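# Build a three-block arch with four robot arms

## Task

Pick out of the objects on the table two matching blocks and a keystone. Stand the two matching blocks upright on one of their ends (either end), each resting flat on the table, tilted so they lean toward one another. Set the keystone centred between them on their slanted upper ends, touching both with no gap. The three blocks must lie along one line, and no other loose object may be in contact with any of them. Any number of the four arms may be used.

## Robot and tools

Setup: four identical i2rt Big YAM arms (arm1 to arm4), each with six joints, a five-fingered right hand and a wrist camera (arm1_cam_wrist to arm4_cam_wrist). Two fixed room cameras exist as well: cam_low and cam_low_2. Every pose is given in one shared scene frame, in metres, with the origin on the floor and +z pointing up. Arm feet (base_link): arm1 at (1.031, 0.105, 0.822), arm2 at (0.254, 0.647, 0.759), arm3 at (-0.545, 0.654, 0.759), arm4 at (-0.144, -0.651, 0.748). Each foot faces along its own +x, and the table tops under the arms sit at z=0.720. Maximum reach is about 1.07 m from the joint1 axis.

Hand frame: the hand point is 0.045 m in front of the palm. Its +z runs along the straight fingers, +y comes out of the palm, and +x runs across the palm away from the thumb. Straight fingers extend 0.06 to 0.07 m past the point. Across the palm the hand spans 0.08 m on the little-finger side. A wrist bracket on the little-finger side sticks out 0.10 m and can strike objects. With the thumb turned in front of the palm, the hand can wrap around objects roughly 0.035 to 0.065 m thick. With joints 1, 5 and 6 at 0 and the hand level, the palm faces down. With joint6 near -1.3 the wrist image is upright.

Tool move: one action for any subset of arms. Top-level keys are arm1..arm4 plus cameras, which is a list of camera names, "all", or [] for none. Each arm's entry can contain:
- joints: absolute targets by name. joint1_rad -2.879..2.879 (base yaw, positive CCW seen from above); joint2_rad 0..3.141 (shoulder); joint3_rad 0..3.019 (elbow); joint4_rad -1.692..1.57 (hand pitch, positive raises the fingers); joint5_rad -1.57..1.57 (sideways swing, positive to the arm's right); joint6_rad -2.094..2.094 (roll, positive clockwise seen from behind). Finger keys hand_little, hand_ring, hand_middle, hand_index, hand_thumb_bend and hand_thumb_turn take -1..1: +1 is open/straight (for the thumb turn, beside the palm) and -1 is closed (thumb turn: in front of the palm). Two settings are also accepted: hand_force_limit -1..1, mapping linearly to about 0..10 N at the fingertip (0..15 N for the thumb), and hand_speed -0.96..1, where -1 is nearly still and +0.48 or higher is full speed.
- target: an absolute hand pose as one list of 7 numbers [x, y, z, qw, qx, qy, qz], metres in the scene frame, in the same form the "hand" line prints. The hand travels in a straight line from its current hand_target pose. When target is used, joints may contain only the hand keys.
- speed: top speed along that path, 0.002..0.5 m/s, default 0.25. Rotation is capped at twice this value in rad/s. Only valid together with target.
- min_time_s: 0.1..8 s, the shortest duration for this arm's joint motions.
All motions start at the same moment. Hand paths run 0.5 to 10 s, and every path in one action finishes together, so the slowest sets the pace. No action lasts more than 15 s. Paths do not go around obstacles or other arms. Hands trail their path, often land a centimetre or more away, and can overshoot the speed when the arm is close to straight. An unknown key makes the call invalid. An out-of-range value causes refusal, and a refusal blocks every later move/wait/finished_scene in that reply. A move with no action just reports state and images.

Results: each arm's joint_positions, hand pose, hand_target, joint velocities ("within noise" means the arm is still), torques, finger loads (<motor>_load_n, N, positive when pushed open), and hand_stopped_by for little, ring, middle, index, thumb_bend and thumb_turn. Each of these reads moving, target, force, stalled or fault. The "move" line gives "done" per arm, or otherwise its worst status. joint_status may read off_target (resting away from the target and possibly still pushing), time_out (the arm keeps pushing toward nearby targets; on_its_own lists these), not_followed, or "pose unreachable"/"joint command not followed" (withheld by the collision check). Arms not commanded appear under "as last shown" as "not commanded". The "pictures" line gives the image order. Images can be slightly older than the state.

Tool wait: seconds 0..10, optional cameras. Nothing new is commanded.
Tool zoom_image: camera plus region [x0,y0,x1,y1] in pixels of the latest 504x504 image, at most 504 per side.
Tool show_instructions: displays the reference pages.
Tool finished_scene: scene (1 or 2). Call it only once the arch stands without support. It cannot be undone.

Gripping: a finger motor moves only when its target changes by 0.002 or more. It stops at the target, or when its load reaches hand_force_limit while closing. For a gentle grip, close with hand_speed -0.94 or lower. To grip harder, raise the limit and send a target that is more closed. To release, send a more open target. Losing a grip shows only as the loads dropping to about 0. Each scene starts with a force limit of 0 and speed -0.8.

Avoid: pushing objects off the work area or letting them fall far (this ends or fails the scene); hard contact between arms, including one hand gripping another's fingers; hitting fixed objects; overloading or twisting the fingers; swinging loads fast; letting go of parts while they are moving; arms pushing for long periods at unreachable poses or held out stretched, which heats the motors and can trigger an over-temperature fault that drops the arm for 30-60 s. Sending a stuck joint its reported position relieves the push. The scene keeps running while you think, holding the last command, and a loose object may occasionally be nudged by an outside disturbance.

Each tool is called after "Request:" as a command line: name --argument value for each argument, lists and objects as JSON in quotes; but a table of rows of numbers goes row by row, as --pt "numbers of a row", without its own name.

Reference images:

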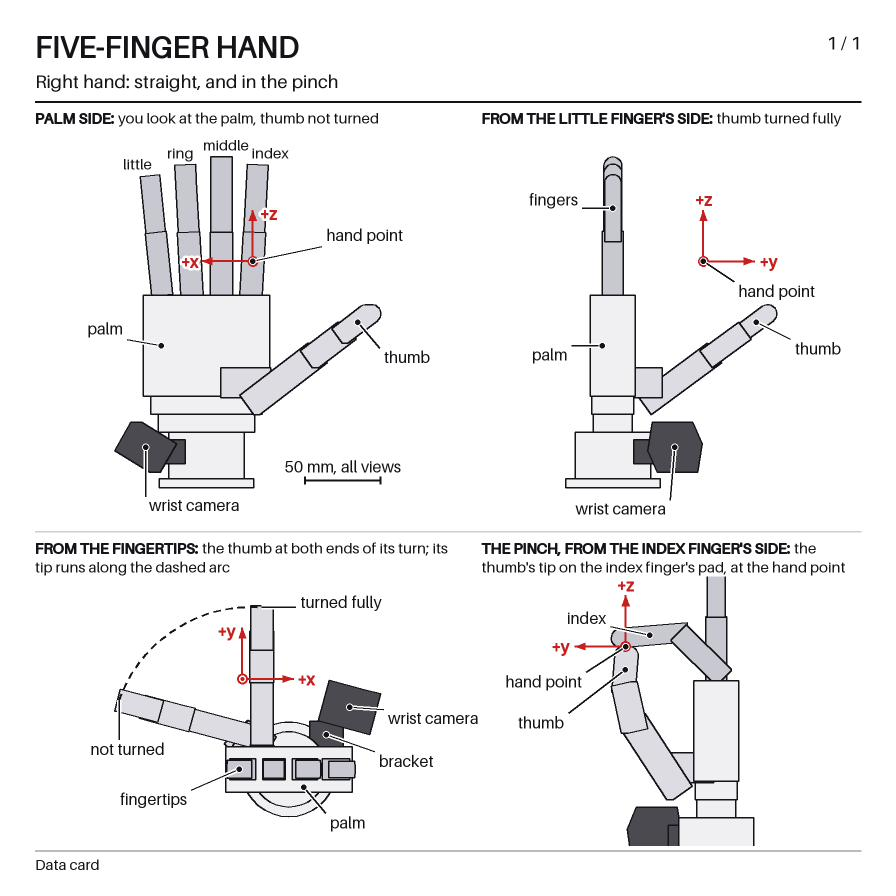

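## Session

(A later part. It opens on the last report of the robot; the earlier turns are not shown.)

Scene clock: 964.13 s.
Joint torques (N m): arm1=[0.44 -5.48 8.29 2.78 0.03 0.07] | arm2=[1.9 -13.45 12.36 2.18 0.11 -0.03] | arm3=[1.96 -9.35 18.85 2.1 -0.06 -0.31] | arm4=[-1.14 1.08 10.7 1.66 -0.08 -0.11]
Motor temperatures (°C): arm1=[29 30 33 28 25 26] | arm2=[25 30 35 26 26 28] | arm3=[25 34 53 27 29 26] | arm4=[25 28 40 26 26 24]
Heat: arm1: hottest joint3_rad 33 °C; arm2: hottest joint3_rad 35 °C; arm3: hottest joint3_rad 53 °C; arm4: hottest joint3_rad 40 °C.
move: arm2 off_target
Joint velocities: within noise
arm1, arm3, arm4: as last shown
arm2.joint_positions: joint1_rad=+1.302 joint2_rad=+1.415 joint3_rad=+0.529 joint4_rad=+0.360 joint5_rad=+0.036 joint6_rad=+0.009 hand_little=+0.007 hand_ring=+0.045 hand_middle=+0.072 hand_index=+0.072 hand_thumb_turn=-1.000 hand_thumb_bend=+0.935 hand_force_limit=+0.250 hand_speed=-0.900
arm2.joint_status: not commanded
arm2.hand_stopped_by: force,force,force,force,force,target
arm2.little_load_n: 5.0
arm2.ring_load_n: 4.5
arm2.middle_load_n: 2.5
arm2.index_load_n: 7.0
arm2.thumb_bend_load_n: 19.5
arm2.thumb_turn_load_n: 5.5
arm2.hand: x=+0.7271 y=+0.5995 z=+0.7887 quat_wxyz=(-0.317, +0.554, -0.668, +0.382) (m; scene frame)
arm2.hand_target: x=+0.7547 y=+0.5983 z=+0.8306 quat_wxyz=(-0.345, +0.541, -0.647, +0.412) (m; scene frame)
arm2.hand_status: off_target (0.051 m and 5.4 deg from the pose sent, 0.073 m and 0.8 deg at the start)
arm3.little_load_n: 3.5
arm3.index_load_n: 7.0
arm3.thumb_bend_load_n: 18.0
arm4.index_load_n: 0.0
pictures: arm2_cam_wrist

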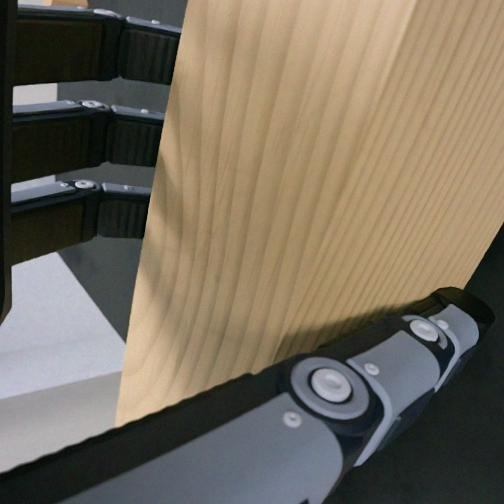

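Request:
move --arm2 '{"target": [0.62, 0.60, 1.10, 0.3444, -0.5409, 0.6471, -0.4119], "speed": 0.1}' --arm3 '{"target": [-0.20, 0.08, 1.02, 0.2146, 0.8009, -0.1447, 0.54], "speed": 0.1}' --cameras '["arm1_cam_wrist", "arm2_cam_wrist", "arm3_cam_wrist", "cam_low", "cam_low_2"]'

Scene clock: 1008.10 s.
Joint torques (N m): arm1=[0.5 -5.48 8.28 2.8 0.02 0.07] | arm2=[0.67 -4.95 19.77 1.98 -0.04 -0.04] | arm3=[1.79 -13.33 18.07 3.64 -0.27 -0.43] | arm4=[-1.08 1.14 10.7 1.65 -0.08 -0.11]
Motor temperatures (°C): arm1=[29 29 33 28 25 26] | arm2=[25 31 37 26 26 28] | arm3=[25 34 54 27 29 26] | arm4=[25 28 40 26 26 24]
Heat: arm1: hottest joint3_rad 33 °C; arm2: hottest joint3_rad 37 °C; arm3: hottest joint3_rad 54 °C; arm4: hottest joint3_rad 40 °C.
move: arm2 off_target; arm3 off_target
Joint velocities: within noise
arm1.joint_positions: joint1_rad=-0.050 joint2_rad=+0.899 joint3_rad=+1.391 joint4_rad=-0.609 joint5_rad=+0.100 joint6_rad=-1.327 hand_little=+1.000 hand_ring=+1.000 hand_middle=+1.000 hand_index=+1.000 hand_thumb_turn=+1.000 hand_thumb_bend=+0.999 hand_force_limit=-0.100 hand_speed=-0.500
arm1.joint_status: not commanded
arm1.hand_stopped_by: target,target,target,target,target,target
arm1.little_load_n: 0.0
arm1.ring_load_n: 0.0
arm1.middle_load_n: 0.0
arm1.index_load_n: 0.0
arm1.thumb_bend_load_n: -0.5
arm1.thumb_turn_load_n: 0.0
arm1.hand: x=+0.6002 y=+0.0827 z=+1.4004 quat_wxyz=(+0.658, -0.044, -0.743, +0.114) (m; scene frame)
arm1.hand_target: x=+0.6006 y=+0.0774 z=+1.3980 quat_wxyz=(+0.659, -0.046, -0.740, +0.123) (m; scene frame)
arm1.hand_status: not commanded
arm2.joint_positions: joint1_rad=+1.253 joint2_rad=+0.707 joint3_rad=+0.820 joint4_rad=-0.666 joint5_rad=-0.018 joint6_rad=-0.019 hand_little=+0.007 hand_ring=+0.045 hand_middle=+0.072 hand_index=+0.072 hand_thumb_turn=-1.000 hand_thumb_bend=+0.935 hand_force_limit=+0.250 hand_speed=-0.900
arm2.joint_status: not commanded
arm2.hand_stopped_by: force,force,force,force,force,target
arm2.little_load_n: 5.0
arm2.ring_load_n: 5.0
arm2.middle_load_n: 2.5
arm2.index_load_n: 7.0
arm2.thumb_bend_load_n: 19.0
arm2.thumb_turn_load_n: 5.5
arm2.hand: x=+0.6083 y=+0.6061 z=+1.0355 quat_wxyz=(-0.313, +0.562, -0.671, +0.370) (m; scene frame)
arm2.hand_target: x=+0.6156 y=+0.6012 z=+1.0987 quat_wxyz=(-0.344, +0.541, -0.647, +0.413) (m; scene frame)
arm2.hand_status: off_target (0.066 m and 7.0 deg from the pose sent, 0.329 m and 5.4 deg at the start)
arm3.joint_positions: joint1_rad=+0.319 joint2_rad=+1.467 joint3_rad=+0.990 joint4_rad=-0.026 joint5_rad=-0.498 joint6_rad=-1.902 hand_little=-0.123 hand_ring=-0.058 hand_middle=-0.020 hand_index=-0.039 hand_thumb_turn=-0.999 hand_thumb_bend=+0.786 hand_force_limit=+0.150 hand_speed=-0.900
arm3.joint_status: not commanded
arm3.hand_stopped_by: force,force,force,force,target,target
arm3.little_load_n: 4.0
arm3.ring_load_n: 3.5
arm3.middle_load_n: 4.5
arm3.index_load_n: 7.5
arm3.thumb_bend_load_n: 18.0
arm3.thumb_turn_load_n: 11.0
arm3.hand: x=-0.2255 y=+0.1114 z=+0.9518 quat_wxyz=(+0.164, +0.824, -0.194, +0.506) (m; scene frame)
arm3.hand_target: x=-0.2044 y=+0.0881 z=+1.0213 quat_wxyz=(+0.215, +0.801, -0.146, +0.540) (m; scene frame)
arm3.hand_status: off_target (0.079 m and 9.4 deg from the pose sent, 0.222 m and 53.3 deg at the start)
arm4: as last shown
pictures: arm1_cam_wrist, arm2_cam_wrist, arm3_cam_wrist, cam_low, cam_low_2

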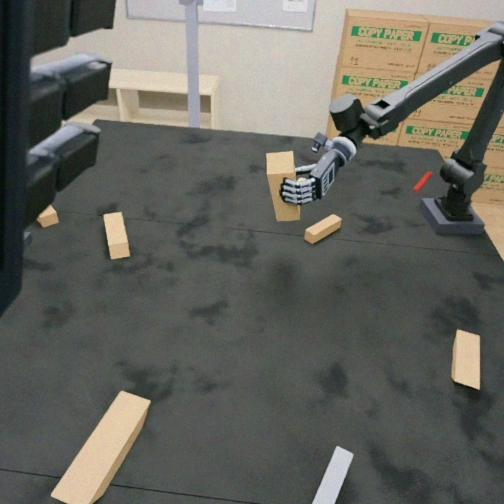

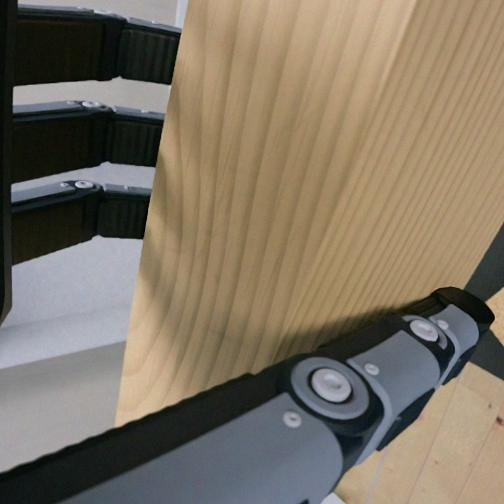

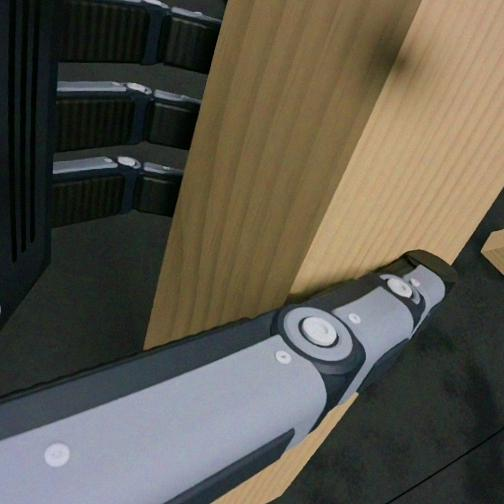

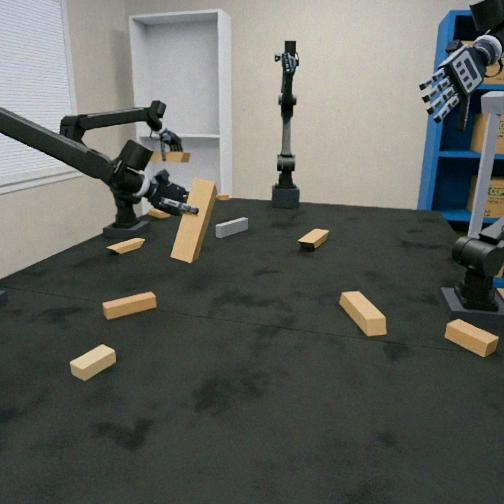

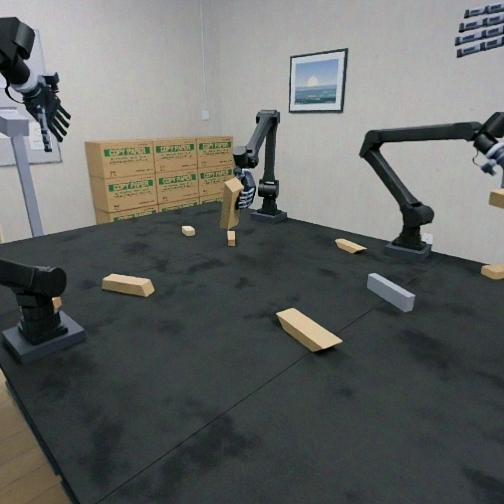

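Request:
move --arm2 '{"joints": {"joint1_rad": -0.2, "joint6_rad": -1.2}, "min_time_s": 7}' --arm3 '{"target": [-0.15, 0.03, 0.97, 0.2641, 0.7721, -0.0955, 0.57], "speed": 0.06}' --cameras '["arm1_cam_wrist", "cam_low", "cam_low_2"]'

Scene clock: 1032.47 s.
Joint torques (N m): arm1=[0.5 -5.48 8.29 2.78 0.02 0.07] | arm2=[0.97 -5.07 19.96 2.02 0.13 -0.38] | arm3=[2.26 -16.15 16.64 3.88 -0.1 -0.47] | arm4=[-1.08 1.14 10.7 1.66 -0.09 -0.11]
Motor temperatures (°C): arm1=[29 29 33 28 25 26] | arm2=[25 30 43 26 26 28] | arm3=[25 34 53 27 29 26] | arm4=[25 28 40 26 26 24]
Heat: arm1: hottest joint3_rad 33 °C; arm2: hottest joint3_rad 43 °C; arm3: hottest joint3_rad 53 °C; arm4: hottest joint3_rad 40 °C.
move: arm2 done; arm3 moving
Joint velocities: within noise
arm1: as last shown
arm1.thumb_bend_load_n: 0.0
arm2.joint_positions: joint1_rad=-0.193 joint2_rad=+0.707 joint3_rad=+0.820 joint4_rad=-0.668 joint5_rad=-0.022 joint6_rad=-1.167 hand_little=+0.007 hand_ring=+0.045 hand_middle=+0.072 hand_index=+0.072 hand_thumb_turn=-1.000 hand_thumb_bend=+0.935 hand_force_limit=+0.250 hand_speed=-0.900
arm2.joint_status: all done
arm2.hand_stopped_by: force,force,force,force,force,target
arm2.little_load_n: 4.0
arm2.ring_load_n: 5.0
arm2.middle_load_n: 3.5
arm2.index_load_n: 8.5
arm2.thumb_bend_load_n: 18.5
arm2.thumb_turn_load_n: 7.0
arm2.hand: x=+0.1895 y=+0.2890 z=+1.0396 quat_wxyz=(+0.273, +0.461, -0.746, +0.396) (m; scene frame)
arm2.hand_target: x=+0.1849 y=+0.2811 z=+1.1051 quat_wxyz=(+0.314, +0.454, -0.712, +0.433) (m; scene frame)
arm2.hand_status: not commanded
arm3.joint_positions: joint1_rad=+0.353 joint2_rad=+1.717 joint3_rad=+1.037 joint4_rad=+0.317 joint5_rad=-0.485 joint6_rad=-1.936 hand_little=-0.123 hand_ring=-0.058 hand_middle=-0.020 hand_index=-0.039 hand_thumb_turn=-0.999 hand_thumb_bend=+0.786 hand_force_limit=+0.150 hand_speed=-0.900
arm3.joint_status: not commanded
arm3.hand_stopped_by: force,force,force,force,target,target
arm3.little_load_n: 4.0
arm3.ring_load_n: 4.0
arm3.middle_load_n: 5.0
arm3.index_load_n: 7.5
arm3.thumb_bend_load_n: 17.5
arm3.thumb_turn_load_n: 11.0
arm3.hand: x=-0.1764 y=+0.0593 z=+0.9038 quat_wxyz=(+0.213, +0.801, -0.143, +0.540) (m; scene frame)
arm3.hand_target: x=-0.1542 y=+0.0376 z=+0.9714 quat_wxyz=(+0.265, +0.772, -0.097, +0.570) (m; scene frame)
arm3.hand_status: moving (0.077 m and 9.3 deg from the pose sent, 0.112 m and 18.7 deg at the start)
arm4.joint_positions: joint1_rad=+0.585 joint2_rad=+0.600 joint3_rad=+1.410 joint4_rad=-1.384 joint5_rad=-0.170 joint6_rad=-1.380 hand_little=+1.000 hand_ring=+1.000 hand_middle=+1.000 hand_index=+1.000 hand_thumb_turn=+1.000 hand_thumb_bend=+1.000 hand_force_limit=+0.000 hand_speed=-0.800
arm4.joint_status: not commanded
arm4.hand_stopped_by: target,target,target,target,target,target
arm4.little_load_n: 0.0
arm4.ring_load_n: 0.0
arm4.middle_load_n: 0.0
arm4.index_load_n: 0.0
arm4.thumb_bend_load_n: 0.0
arm4.thumb_turn_load_n: 0.0
arm4.hand: x=-0.2550 y=-0.4602 z=+1.2411 quat_wxyz=(-0.470, +0.440, +0.758, +0.108) (m; scene frame)
arm4.hand_target: x=-0.2571 y=-0.4631 z=+1.2509 quat_wxyz=(-0.480, +0.430, +0.757, +0.108) (m; scene frame)
arm4.hand_status: not commanded
pictures: arm1_cam_wrist, cam_low, cam_low_2

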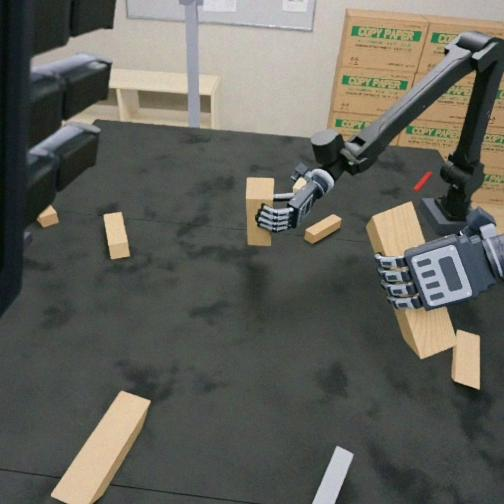

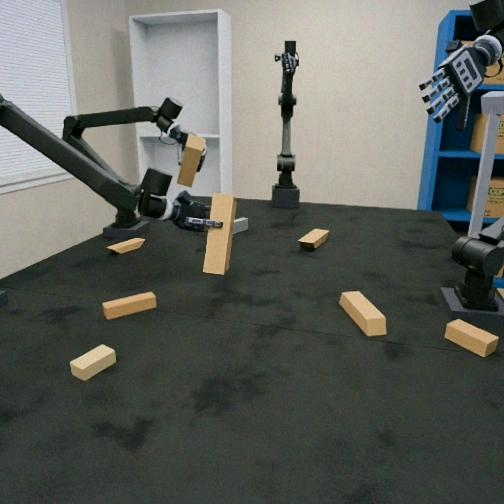

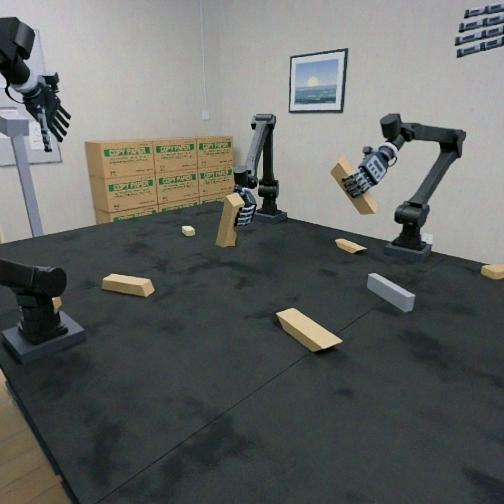

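Request:
move --arm2 '{"target": [0.10, 0.02, 0.99, 0.5005, 0.2804, -0.664, 0.4796], "speed": 0.08}' --cameras '["arm1_cam_wrist", "cam_low", "cam_low_2"]'

Scene clock: 1054.23 s.
Joint torques (N m): arm1=[0.5 -5.48 8.29 2.78 0.02 0.07] | arm2=[1.08 -14.8 16.57 3.56 0.3 -0.32] | arm3=[1.9 -16.5 16.61 3.86 -0.08 -0.48] | arm4=[-1.14 1.14 10.71 1.65 -0.09 -0.1]
Motor temperatures (°C): arm1=[29 29 33 28 25 26] | arm2=[25 30 45 26 26 28] | arm3=[25 34 50 28 29 26] | arm4=[25 28 40 26 26 24]
Heat: arm1: hottest joint3_rad 33 °C; arm2: hottest joint3_rad 45 °C; arm3: hottest joint3_rad 50 °C; arm4: hottest joint3_rad 40 °C.
move: arm2 off_target
Joint velocities: within noise
arm1, arm3, arm4: as last shown
arm2.joint_positions: joint1_rad=-0.193 joint2_rad=+1.522 joint3_rad=+0.842 joint4_rad=+0.522 joint5_rad=+0.325 joint6_rad=-1.160 hand_little=+0.007 hand_ring=+0.045 hand_middle=+0.072 hand_index=+0.072 hand_thumb_turn=-1.000 hand_thumb_bend=+0.935 hand_force_limit=+0.250 hand_speed=-0.900
arm2.joint_status: not commanded
arm2.hand_stopped_by: force,force,force,force,force,target
arm2.little_load_n: 3.5
arm2.ring_load_n: 4.0
arm2.middle_load_n: 3.0
arm2.index_load_n: 8.0
arm2.thumb_bend_load_n: 18.5
arm2.thumb_turn_load_n: 7.0
arm2.hand: x=+0.1075 y=+0.0531 z=+0.9339 quat_wxyz=(+0.471, +0.301, -0.699, +0.446) (m; scene frame)
arm2.hand_target: x=+0.1014 y=+0.0266 z=+0.9906 quat_wxyz=(+0.500, +0.280, -0.665, +0.479) (m; scene frame)
arm2.hand_status: off_target (0.066 m and 6.9 deg from the pose sent, 0.288 m and 36.0 deg at the start)
arm3.ring_load_n: 3.5
arm3.middle_load_n: 4.5
arm3.thumb_turn_load_n: 10.5
pictures: arm1_cam_wrist, cam_low, cam_low_2

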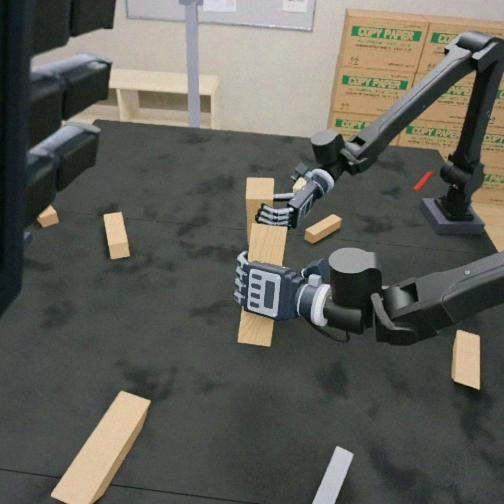

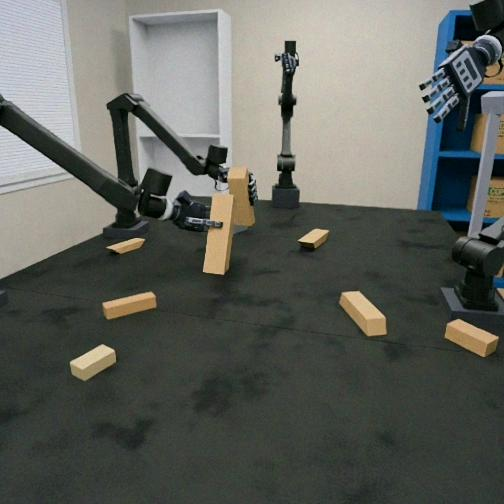

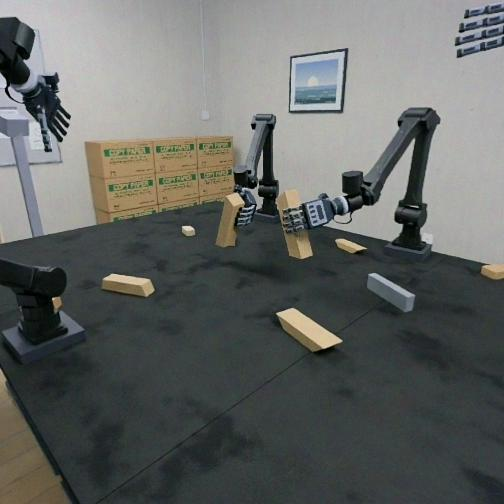

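Request:
move --arm2 '{"target": [0.09, 0.012, 0.935, 0.5005, 0.2804, -0.664, 0.4796], "speed": 0.05}' --arm3 '{"target": [-0.14, 0.022, 0.92, 0.2641, 0.7721, -0.0955, 0.57], "speed": 0.05}' --arm4 '{"target": [-0.05, -0.28, 0.99, 0.588, -0.533, -0.409, -0.4513], "speed": 0.25}' --cameras '["arm4_cam_wrist", "arm1_cam_wrist", "cam_low", "cam_low_2"]'

Scene clock: 1066.87 s.
Joint torques (N m): arm1=[0.5 -5.42 8.29 2.8 0.02 0.07] | arm2=[0.26 -16.56 13.34 3.59 0.09 -0.36] | arm3=[2.02 -17.49 15.47 3.85 -0.06 -0.43] | arm4=[-2.9 -0.09 9.92 2.58 0.1 -0.04]
Motor temperatures (°C): arm1=[29 29 33 28 25 26] | arm2=[25 30 45 26 26 28] | arm3=[25 34 49 28 29 26] | arm4=[25 28 40 26 26 24]
Heat: arm1: hottest joint3_rad 33 °C; arm2: hottest joint3_rad 45 °C; arm3: hottest joint3_rad 49 °C; arm4: hottest joint3_rad 40 °C.
move: arm2 off_target; arm3 off_target; arm4 done
Joint velocities: within noise
arm1: as last shown
arm1.thumb_bend_load_n: -0.5
arm2.joint_positions: joint1_rad=-0.207 joint2_rad=+1.654 joint3_rad=+0.843 joint4_rad=+0.675 joint5_rad=+0.311 joint6_rad=-1.160 hand_little=+0.007 hand_ring=+0.045 hand_middle=+0.072 hand_index=+0.072 hand_thumb_turn=-1.000 hand_thumb_bend=+0.935 hand_force_limit=+0.250 hand_speed=-0.900
arm2.joint_status: not commanded
arm2.hand_stopped_by: force,force,force,force,force,target
arm2.little_load_n: 3.5
arm2.ring_load_n: 4.0
arm2.middle_load_n: 3.0
arm2.index_load_n: 8.0
arm2.thumb_bend_load_n: 18.5
arm2.thumb_turn_load_n: 7.0
arm2.hand: x=+0.0994 y=+0.0366 z=+0.8922 quat_wxyz=(+0.474, +0.296, -0.694, +0.454) (m; scene frame)
arm2.hand_target: x=+0.0907 y=+0.0158 z=+0.9358 quat_wxyz=(+0.501, +0.280, -0.664, +0.479) (m; scene frame)
arm2.hand_status: off_target (0.050 m and 5.7 deg from the pose sent, 0.045 m and 6.9 deg at the start)
arm3.joint_positions: joint1_rad=+0.361 joint2_rad=+1.827 joint3_rad=+1.037 joint4_rad=+0.431 joint5_rad=-0.476 joint6_rad=-1.936 hand_little=-0.123 hand_ring=-0.058 hand_middle=-0.020 hand_index=-0.039 hand_thumb_turn=-0.999 hand_thumb_bend=+0.786 hand_force_limit=+0.150 hand_speed=-0.900
arm3.joint_status: not commanded
arm3.hand_stopped_by: force,force,force,force,target,target
arm3.little_load_n: 3.5
arm3.ring_load_n: 3.5
arm3.middle_load_n: 4.5
arm3.index_load_n: 7.5
arm3.thumb_bend_load_n: 18.0
arm3.thumb_turn_load_n: 11.0
arm3.hand: x=-0.1676 y=+0.0514 z=+0.8573 quat_wxyz=(+0.215, +0.801, -0.142, +0.540) (m; scene frame)
arm3.hand_target: x=-0.1441 y=+0.0288 z=+0.9216 quat_wxyz=(+0.265, +0.772, -0.097, +0.570) (m; scene frame)
arm3.hand_status: off_target (0.075 m and 9.1 deg from the pose sent, 0.055 m and 9.3 deg at the start)
arm4.joint_positions: joint1_rad=-0.274 joint2_rad=+0.598 joint3_rad=+0.242 joint4_rad=+0.462 joint5_rad=-0.249 joint6_rad=-1.292 hand_little=+1.000 hand_ring=+1.000 hand_middle=+1.000 hand_index=+1.000 hand_thumb_turn=+1.000 hand_thumb_bend=+1.000 hand_force_limit=+0.000 hand_speed=-0.800
arm4.joint_status: not commanded
arm4.hand_stopped_by: target,target,target,target,target,target
arm4.little_load_n: 0.0
arm4.ring_load_n: 0.0
arm4.middle_load_n: 0.0
arm4.index_load_n: 0.0
arm4.thumb_bend_load_n: 0.0
arm4.thumb_turn_load_n: 0.0
arm4.hand: x=-0.0528 y=-0.2785 z=+0.9976 quat_wxyz=(-0.589, +0.527, +0.413, +0.452) (m; scene frame)
arm4.hand_target: x=-0.0501 y=-0.2801 z=+0.9899 quat_wxyz=(-0.588, +0.533, +0.409, +0.451) (m; scene frame)
arm4.hand_status: done (0.008 m and 0.8 deg from the pose sent, 0.371 m and 59.4 deg at the start)
pictures: arm1_cam_wrist, arm4_cam_wrist, cam_low, cam_low_2

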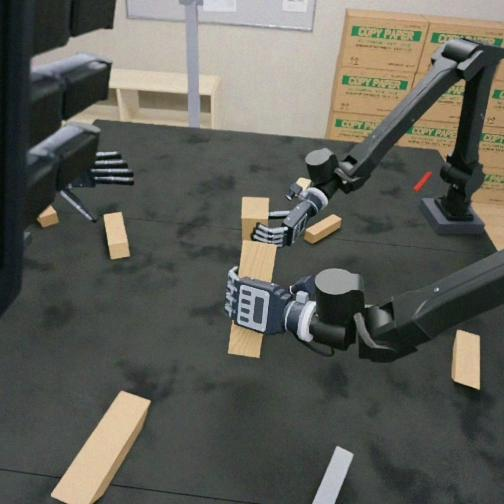

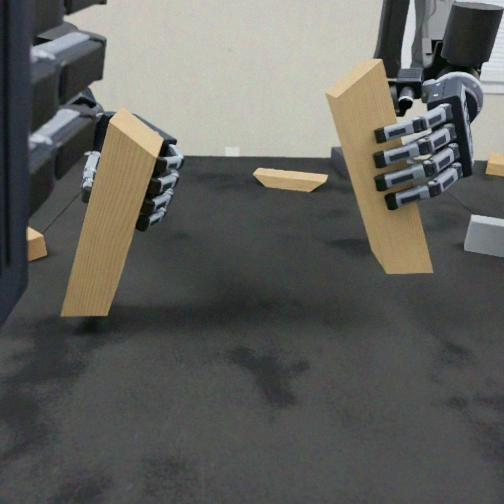

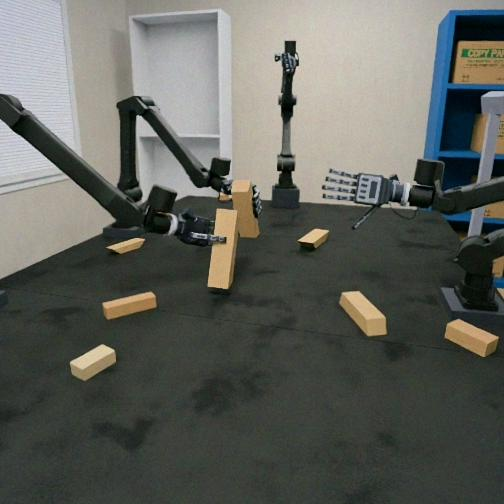

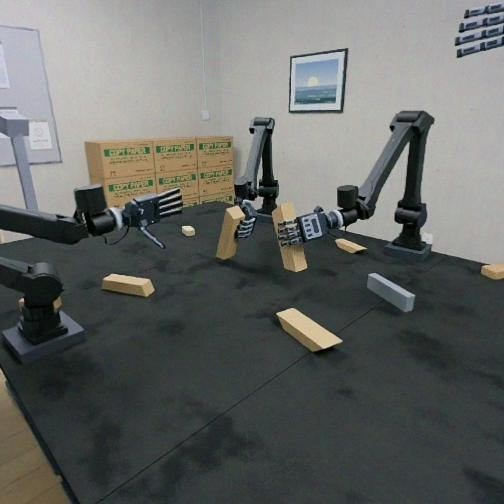

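Request:
move --arm2 '{"target": [0.085, 0.012, 0.885, 0.5005, 0.2804, -0.664, 0.4796], "speed": 0.04}' --arm3 '{"target": [-0.138, 0.022, 0.897, 0.2641, 0.7721, -0.0955, 0.57], "speed": 0.04}' --cameras '["arm4_cam_wrist", "arm1_cam_wrist", "cam_low_2"]'

Scene clock: 1076.77 s.
Joint torques (N m): arm1=[0.5 -5.48 8.29 2.78 0.02 0.07] | arm2=[0.5 -17.2 10.15 3.64 0.11 -0.35] | arm3=[2.32 -17.79 14.43 3.88 -0.04 -0.43] | arm4=[-2.96 -0.15 9.91 2.41 0.11 -0.01]
Motor temperatures (°C): arm1=[29 29 33 28 25 26] | arm2=[25 30 44 26 26 28] | arm3=[25 35 49 28 29 26] | arm4=[25 28 40 26 26 24]
Heat: arm1: hottest joint3_rad 33 °C; arm2: hottest joint3_rad 44 °C; arm3: hottest joint3_rad 49 °C; arm4: hottest joint3_rad 40 °C.
move: arm2 off_target; arm3 off_target
Joint velocities: arm1=[within noise] | arm2=[-0.005 0.005 0.007 0.002 -0.154 0.007] | arm3=[within noise] | arm4=[within noise]
arm1, arm4: as last shown
arm1.thumb_bend_load_n: 0.0
arm2.joint_positions: joint1_rad=-0.218 joint2_rad=+1.770 joint3_rad=+0.843 joint4_rad=+0.815 joint5_rad=+0.301 joint6_rad=-1.160 hand_little=+0.007 hand_ring=+0.045 hand_middle=+0.072 hand_index=+0.072 hand_thumb_turn=-1.000 hand_thumb_bend=+0.935 hand_force_limit=+0.250 hand_speed=-0.900
arm2.joint_status: not commanded
arm2.hand_stopped_by: force,force,force,force,force,target
arm2.little_load_n: 3.5
arm2.ring_load_n: 4.5
arm2.middle_load_n: 3.0
arm2.index_load_n: 8.0
arm2.thumb_bend_load_n: 19.0
arm2.thumb_turn_load_n: 7.0
arm2.hand: x=+0.0936 y=+0.0270 z=+0.8549 quat_wxyz=(+0.478, +0.290, -0.688, +0.462) (m; scene frame)
arm2.hand_target: x=+0.0854 y=+0.0136 z=+0.8855 quat_wxyz=(+0.501, +0.280, -0.664, +0.479) (m; scene frame)
arm2.hand_status: off_target (0.035 m and 4.5 deg from the pose sent, 0.029 m and 5.7 deg at the start)
arm3.joint_positions: joint1_rad=+0.365 joint2_rad=+1.873 joint3_rad=+1.037 joint4_rad=+0.485 joint5_rad=-0.473 joint6_rad=-1.936 hand_little=-0.123 hand_ring=-0.058 hand_middle=-0.020 hand_index=-0.039 hand_thumb_turn=-0.999 hand_thumb_bend=+0.786 hand_force_limit=+0.150 hand_speed=-0.900
arm3.joint_status: not commanded
arm3.hand_stopped_by: force,force,force,force,target,target
arm3.little_load_n: 4.0
arm3.ring_load_n: 3.5
arm3.middle_load_n: 4.5
arm3.index_load_n: 7.5
arm3.thumb_bend_load_n: 17.5
arm3.thumb_turn_load_n: 11.0
arm3.hand: x=-0.1641 y=+0.0490 z=+0.8396 quat_wxyz=(+0.217, +0.800, -0.140, +0.542) (m; scene frame)
arm3.hand_target: x=-0.1413 y=+0.0279 z=+0.8986 quat_wxyz=(+0.264, +0.772, -0.097, +0.570) (m; scene frame)
arm3.hand_status: off_target (0.069 m and 8.6 deg from the pose sent, 0.058 m and 9.1 deg at the start)
arm4.joint_positions: joint1_rad=-0.274 joint2_rad=+0.598 joint3_rad=+0.242 joint4_rad=+0.463 joint5_rad=-0.249 joint6_rad=-1.292 hand_little=+1.000 hand_ring=+1.000 hand_middle=+1.000 hand_index=+1.000 hand_thumb_turn=+1.000 hand_thumb_bend=+1.000 hand_force_limit=+0.000 hand_speed=-0.800
arm4.hand: x=-0.0528 y=-0.2785 z=+0.9977 quat_wxyz=(-0.589, +0.527, +0.413, +0.452) (m; scene frame)
arm4.hand_target: x=-0.0501 y=-0.2801 z=+0.9900 quat_wxyz=(-0.588, +0.533, +0.409, +0.451) (m; scene frame)
pictures: arm1_cam_wrist, arm4_cam_wrist, cam_low_2

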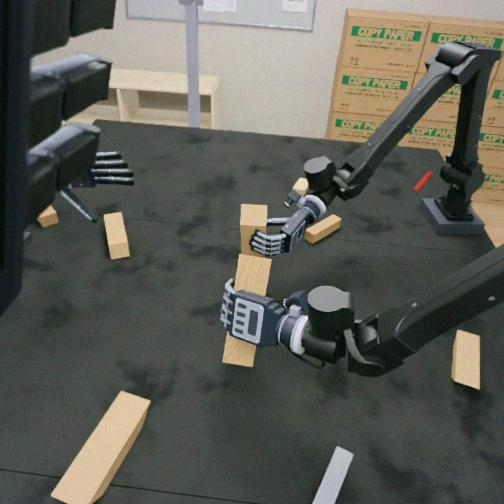

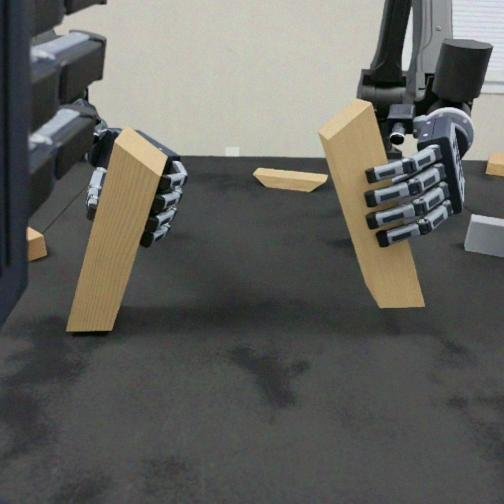

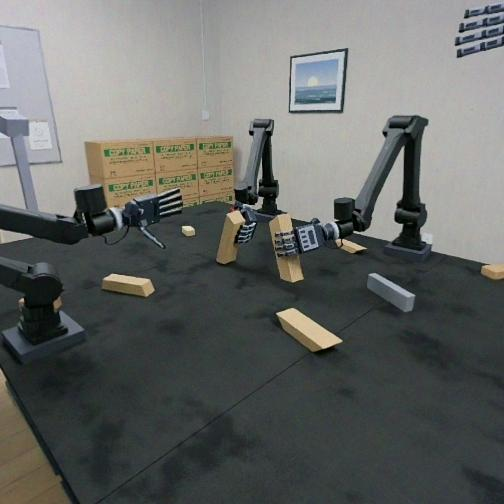

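Request:
zoom_image --camera "cam_low_2" --region '[200, 190, 320, 310]'

Request:
zoom_image --camera "arm1_cam_wrist" --region '[190, 180, 390, 380]'

Scaled by 4.200 from the camera's 504x504 image, which has a finer 720x720 frame.

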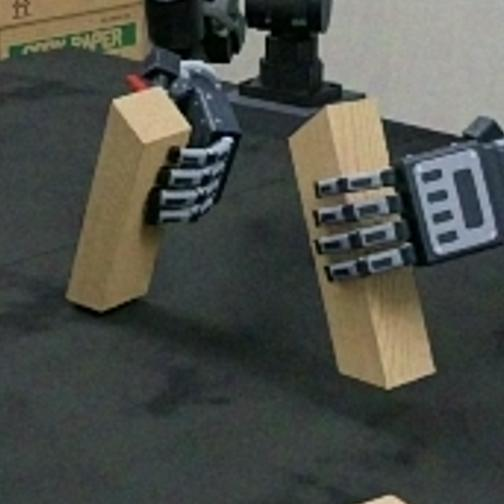

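Scaled by 2.520 from the camera's 504x504 image, which has a finer 720x720 frame.

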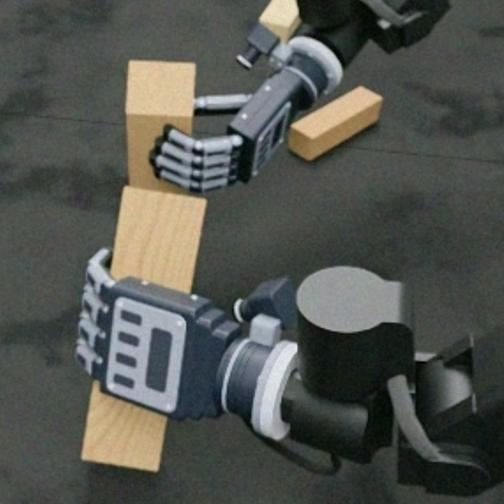

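Request:
move --arm2 '{"target": [0.082, 0.002, 0.86, 0.4853, 0.306, -0.688, 0.4445], "speed": 0.04}' --arm3 '{"target": [-0.138, 0.022, 0.885, 0.2641, 0.7721, -0.0955, 0.57], "speed": 0.04}' --cameras '["arm4_cam_wrist", "arm1_cam_wrist", "cam_low_2"]'

Request:
zoom_image --camera "cam_low_2" --region '[200, 190, 320, 310]'

Request:
zoom_image --camera "arm1_cam_wrist" --region '[190, 180, 390, 380]'

Scene clock: 1178.33 s.
Joint torques (N m): arm1=[0.5 -5.48 8.28 2.78 0.02 0.07] | arm2=[0.79 -17.26 13.6 2.66 0.13 -0.43] | arm3=[2.08 -17.67 14.01 3.88 -0.14 -0.45] | arm4=[-2.96 -0.15 9.91 2.39 0.11 -0.01]
Motor temperatures (°C): arm1=[29 29 33 28 25 26] | arm2=[25 32 38 27 26 28] | arm3=[25 37 46 28 29 26] | arm4=[25 28 40 26 26 24]
Heat: arm1: hottest joint3_rad 33 °C; arm2: hottest joint3_rad 38 °C; arm3: hottest joint3_rad 46 °C; arm4: hottest joint3_rad 40 °C.
move: arm2 off_target; arm3 off_target
Joint velocities: within noise
arm1, arm4: as last shown
arm2.joint_positions: joint1_rad=-0.219 joint2_rad=+1.799 joint3_rad=+0.854 joint4_rad=+0.732 joint5_rad=+0.299 joint6_rad=-1.166 hand_little=+0.007 hand_ring=+0.045 hand_middle=+0.072 hand_index=+0.072 hand_thumb_turn=-1.000 hand_thumb_bend=+0.935 hand_force_limit=+0.250 hand_speed=-0.900
arm2.joint_status: not commanded
arm2.hand_stopped_by: force,force,force,force,force,target
arm2.little_load_n: 3.5
arm2.ring_load_n: 4.5
arm2.middle_load_n: 3.0
arm2.index_load_n: 8.0
arm2.thumb_bend_load_n: 18.5
arm2.thumb_turn_load_n: 7.0
arm2.hand: x=+0.0931 y=+0.0317 z=+0.8235 quat_wxyz=(+0.460, +0.314, -0.712, +0.427) (m; scene frame)
arm2.hand_target: x=+0.0828 y=+0.0056 z=+0.8612 quat_wxyz=(+0.486, +0.306, -0.688, +0.444) (m; scene frame)
arm2.hand_status: off_target (0.048 m and 4.5 deg from the pose sent, 0.028 m and 2.8 deg at the start)
arm3.joint_positions: joint1_rad=+0.366 joint2_rad=+1.896 joint3_rad=+1.037 joint4_rad=+0.513 joint5_rad=-0.471 joint6_rad=-1.936 hand_little=-0.123 hand_ring=-0.058 hand_middle=-0.020 hand_index=-0.039 hand_thumb_turn=-0.999 hand_thumb_bend=+0.786 hand_force_limit=+0.150 hand_speed=-0.900
arm3.joint_status: not commanded
arm3.hand_stopped_by: force,force,force,force,target,target
arm3.little_load_n: 4.0
arm3.ring_load_n: 3.5
arm3.middle_load_n: 4.5
arm3.index_load_n: 7.5
arm3.thumb_bend_load_n: 17.5
arm3.thumb_turn_load_n: 11.0
arm3.hand: x=-0.1633 y=+0.0475 z=+0.8313 quat_wxyz=(+0.220, +0.798, -0.139, +0.543) (m; scene frame)
arm3.hand_target: x=-0.1410 y=+0.0273 z=+0.8863 quat_wxyz=(+0.264, +0.772, -0.097, +0.570) (m; scene frame)
arm3.hand_status: off_target (0.065 m and 8.3 deg from the pose sent, 0.059 m and 8.6 deg at the start)
pictures: arm1_cam_wrist, arm4_cam_wrist, cam_low_2

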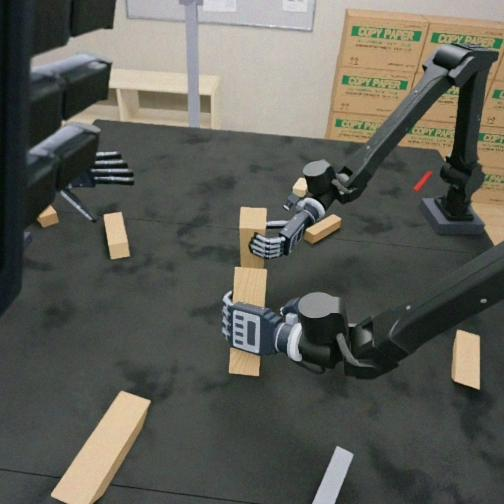

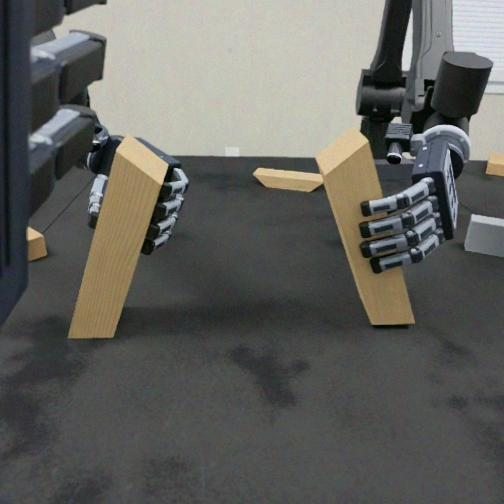

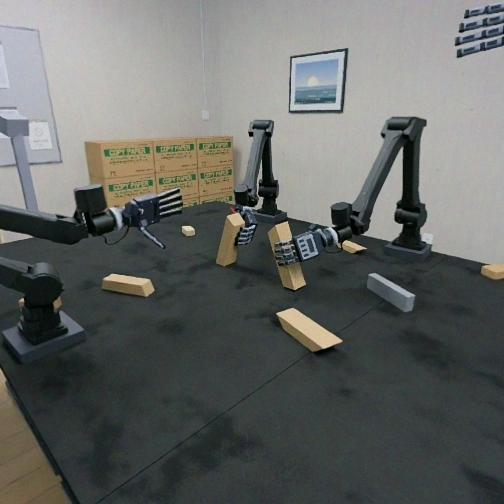

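Scaled by 4.200 from the camera's 504x504 image, which has a finer 720x720 frame.

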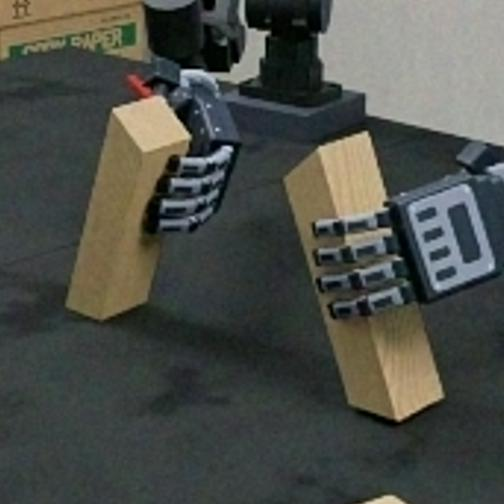

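Scaled by 2.520 from the camera's 504x504 image, which has a finer 720x720 frame.

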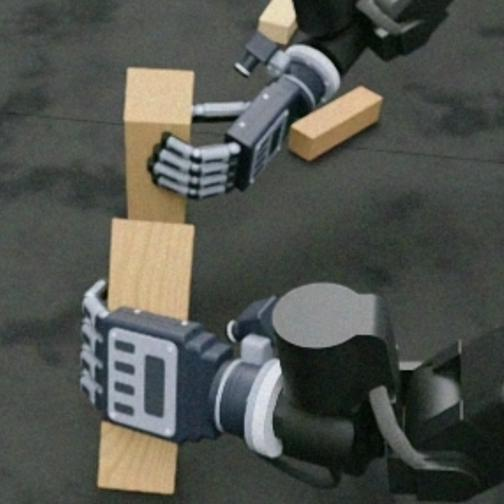

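Request:
move --arm2 '{"target": [0.082, -0.016, 0.845, 0.4853, 0.306, -0.688, 0.4445], "speed": 0.04}' --arm3 '{"target": [-0.138, 0.022, 0.873, 0.2641, 0.7721, -0.0955, 0.57], "speed": 0.03}' --cameras '["arm4_cam_wrist", "arm1_cam_wrist", "cam_low_2"]'

Request:
zoom_image --camera "arm4_cam_wrist" --region '[40, 110, 460, 360]'

Request:
zoom_image --camera "arm1_cam_wrist" --region '[190, 180, 390, 380]'

Scene clock: 1191.13 s.
Joint torques (N m): arm1=[0.5 -5.48 8.29 2.78 0.02 0.07] | arm2=[0.79 -17.38 12.74 3.06 0.22 -0.31] | arm3=[1.61 -17.14 13.76 3.62 -0.16 -0.38] | arm4=[-2.96 -0.09 9.94 2.41 0.1 -0.01]
Motor temperatures (°C): arm1=[29 29 33 28 25 26] | arm2=[25 32 38 26 26 28] | arm3=[25 36 46 28 29 26] | arm4=[25 28 40 26 26 24]
Heat: arm1: hottest joint3_rad 33 °C; arm2: hottest joint3_rad 38 °C; arm3: hottest joint3_rad 46 °C; arm4: hottest joint3_rad 40 °C.
move: arm2 off_target; arm3 off_target
Joint velocities: within noise
arm1, arm4: as last shown
arm2.joint_positions: joint1_rad=-0.219 joint2_rad=+1.853 joint3_rad=+0.913 joint4_rad=+0.732 joint5_rad=+0.300 joint6_rad=-1.173 hand_little=+0.007 hand_ring=+0.045 hand_middle=+0.072 hand_index=+0.072 hand_thumb_turn=-1.000 hand_thumb_bend=+0.935 hand_force_limit=+0.250 hand_speed=-0.900
arm2.joint_status: not commanded
arm2.hand_stopped_by: force,force,force,force,force,target
arm2.little_load_n: 4.0
arm2.ring_load_n: 4.5
arm2.middle_load_n: 2.5
arm2.index_load_n: 7.0
arm2.thumb_bend_load_n: 18.5
arm2.thumb_turn_load_n: 6.0
arm2.hand: x=+0.0905 y=+0.0113 z=+0.8169 quat_wxyz=(+0.463, +0.315, -0.710, +0.427) (m; scene frame)
arm2.hand_target: x=+0.0827 y=-0.0132 z=+0.8461 quat_wxyz=(+0.485, +0.306, -0.688, +0.444) (m; scene frame)
arm2.hand_status: off_target (0.040 m and 4.2 deg from the pose sent, 0.053 m and 4.5 deg at the start)
arm3.joint_positions: joint1_rad=+0.366 joint2_rad=+1.911 joint3_rad=+1.037 joint4_rad=+0.549 joint5_rad=-0.471 joint6_rad=-1.942 hand_little=-0.123 hand_ring=-0.058 hand_middle=-0.020 hand_index=-0.039 hand_thumb_turn=-0.999 hand_thumb_bend=+0.786 hand_force_limit=+0.150 hand_speed=-0.900
arm3.joint_status: not commanded
arm3.hand_stopped_by: force,force,force,force,target,target
arm3.little_load_n: 4.5
arm3.ring_load_n: 4.0
arm3.middle_load_n: 4.0
arm3.index_load_n: 6.5
arm3.thumb_bend_load_n: 18.0
arm3.thumb_turn_load_n: 9.5
arm3.hand: x=-0.1617 y=+0.0452 z=+0.8300 quat_wxyz=(+0.227, +0.794, -0.133, +0.548) (m; scene frame)
arm3.hand_target: x=-0.1404 y=+0.0263 z=+0.8743 quat_wxyz=(+0.264, +0.772, -0.096, +0.570) (m; scene frame)
arm3.hand_status: off_target (0.054 m and 7.0 deg from the pose sent, 0.055 m and 8.3 deg at the start)
pictures: arm1_cam_wrist, arm4_cam_wrist, cam_low_2

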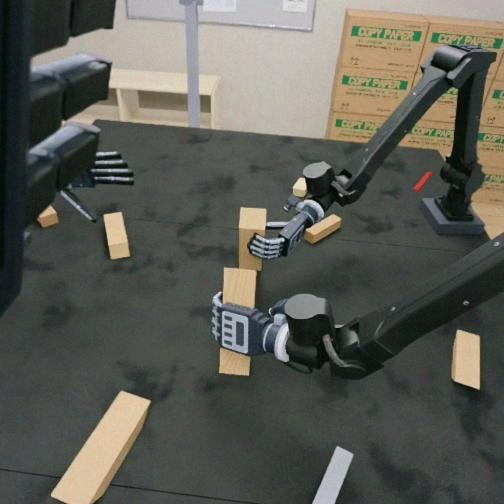

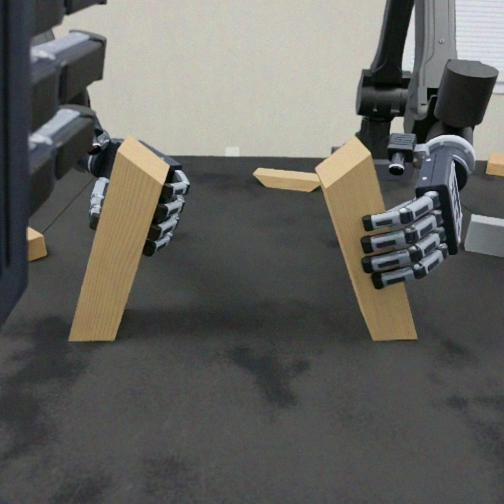

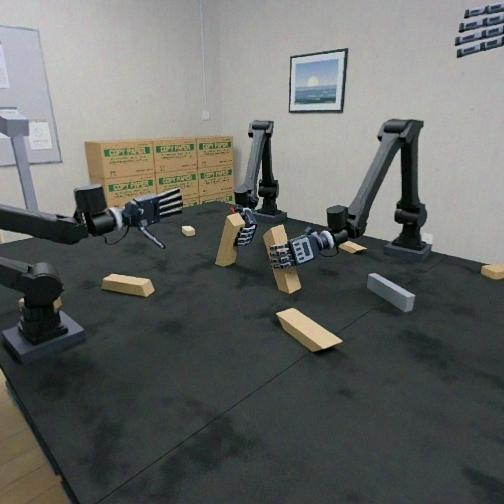

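Scaled by 1.200 from the camera's 504x504 image, which has a finer 720x720 frame.

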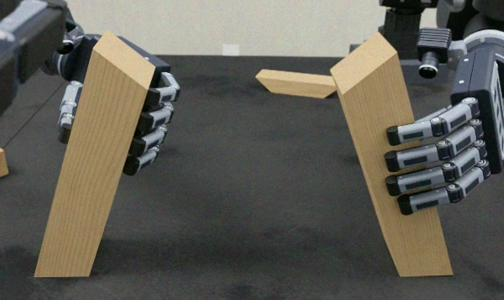

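Scaled by 2.520 from the camera's 504x504 image, which has a finer 720x720 frame.

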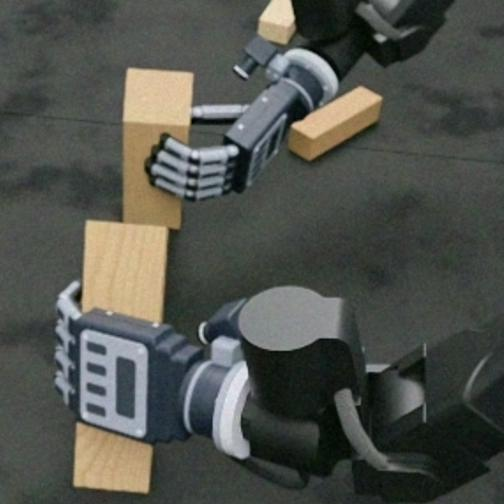

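Request:
zoom_image --camera "arm4_cam_wrist" --region '[60, 120, 200, 260]'

Request:
zoom_image --camera "arm4_cam_wrist" --region '[300, 120, 440, 260]'

Request:
zoom_image --camera "arm4_cam_wrist" --region '[50, 300, 190, 360]'

Request:
zoom_image --camera "arm4_cam_wrist" --region '[300, 300, 440, 360]'

Scaled by 3.600 from the camera's 504x504 image, which has a finer 720x720 frame.

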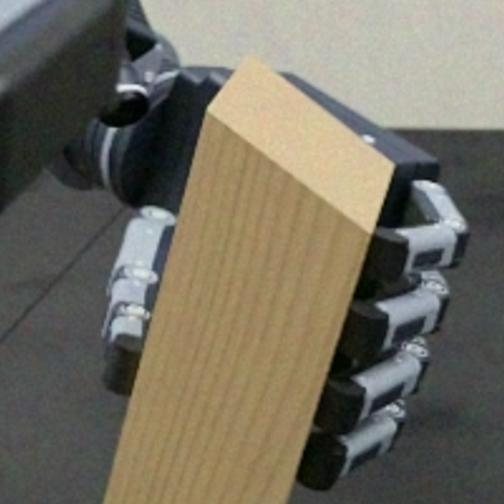

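Scaled by 3.600 from the camera's 504x504 image, which has a finer 720x720 frame.

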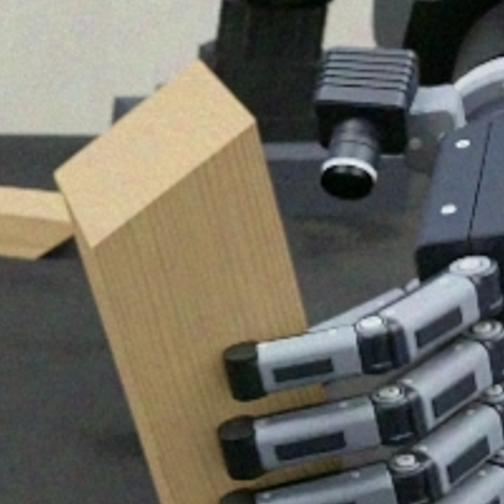

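Scaled by 3.600 from the camera's 504x504 image, which has a finer 720x720 frame.

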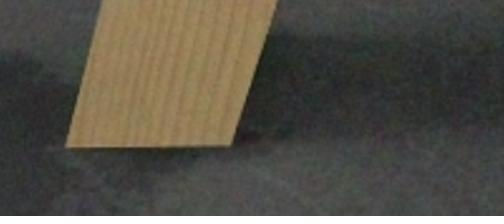

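Scaled by 3.600 from the camera's 504x504 image, which has a finer 720x720 frame.

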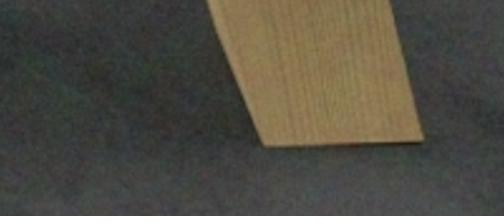

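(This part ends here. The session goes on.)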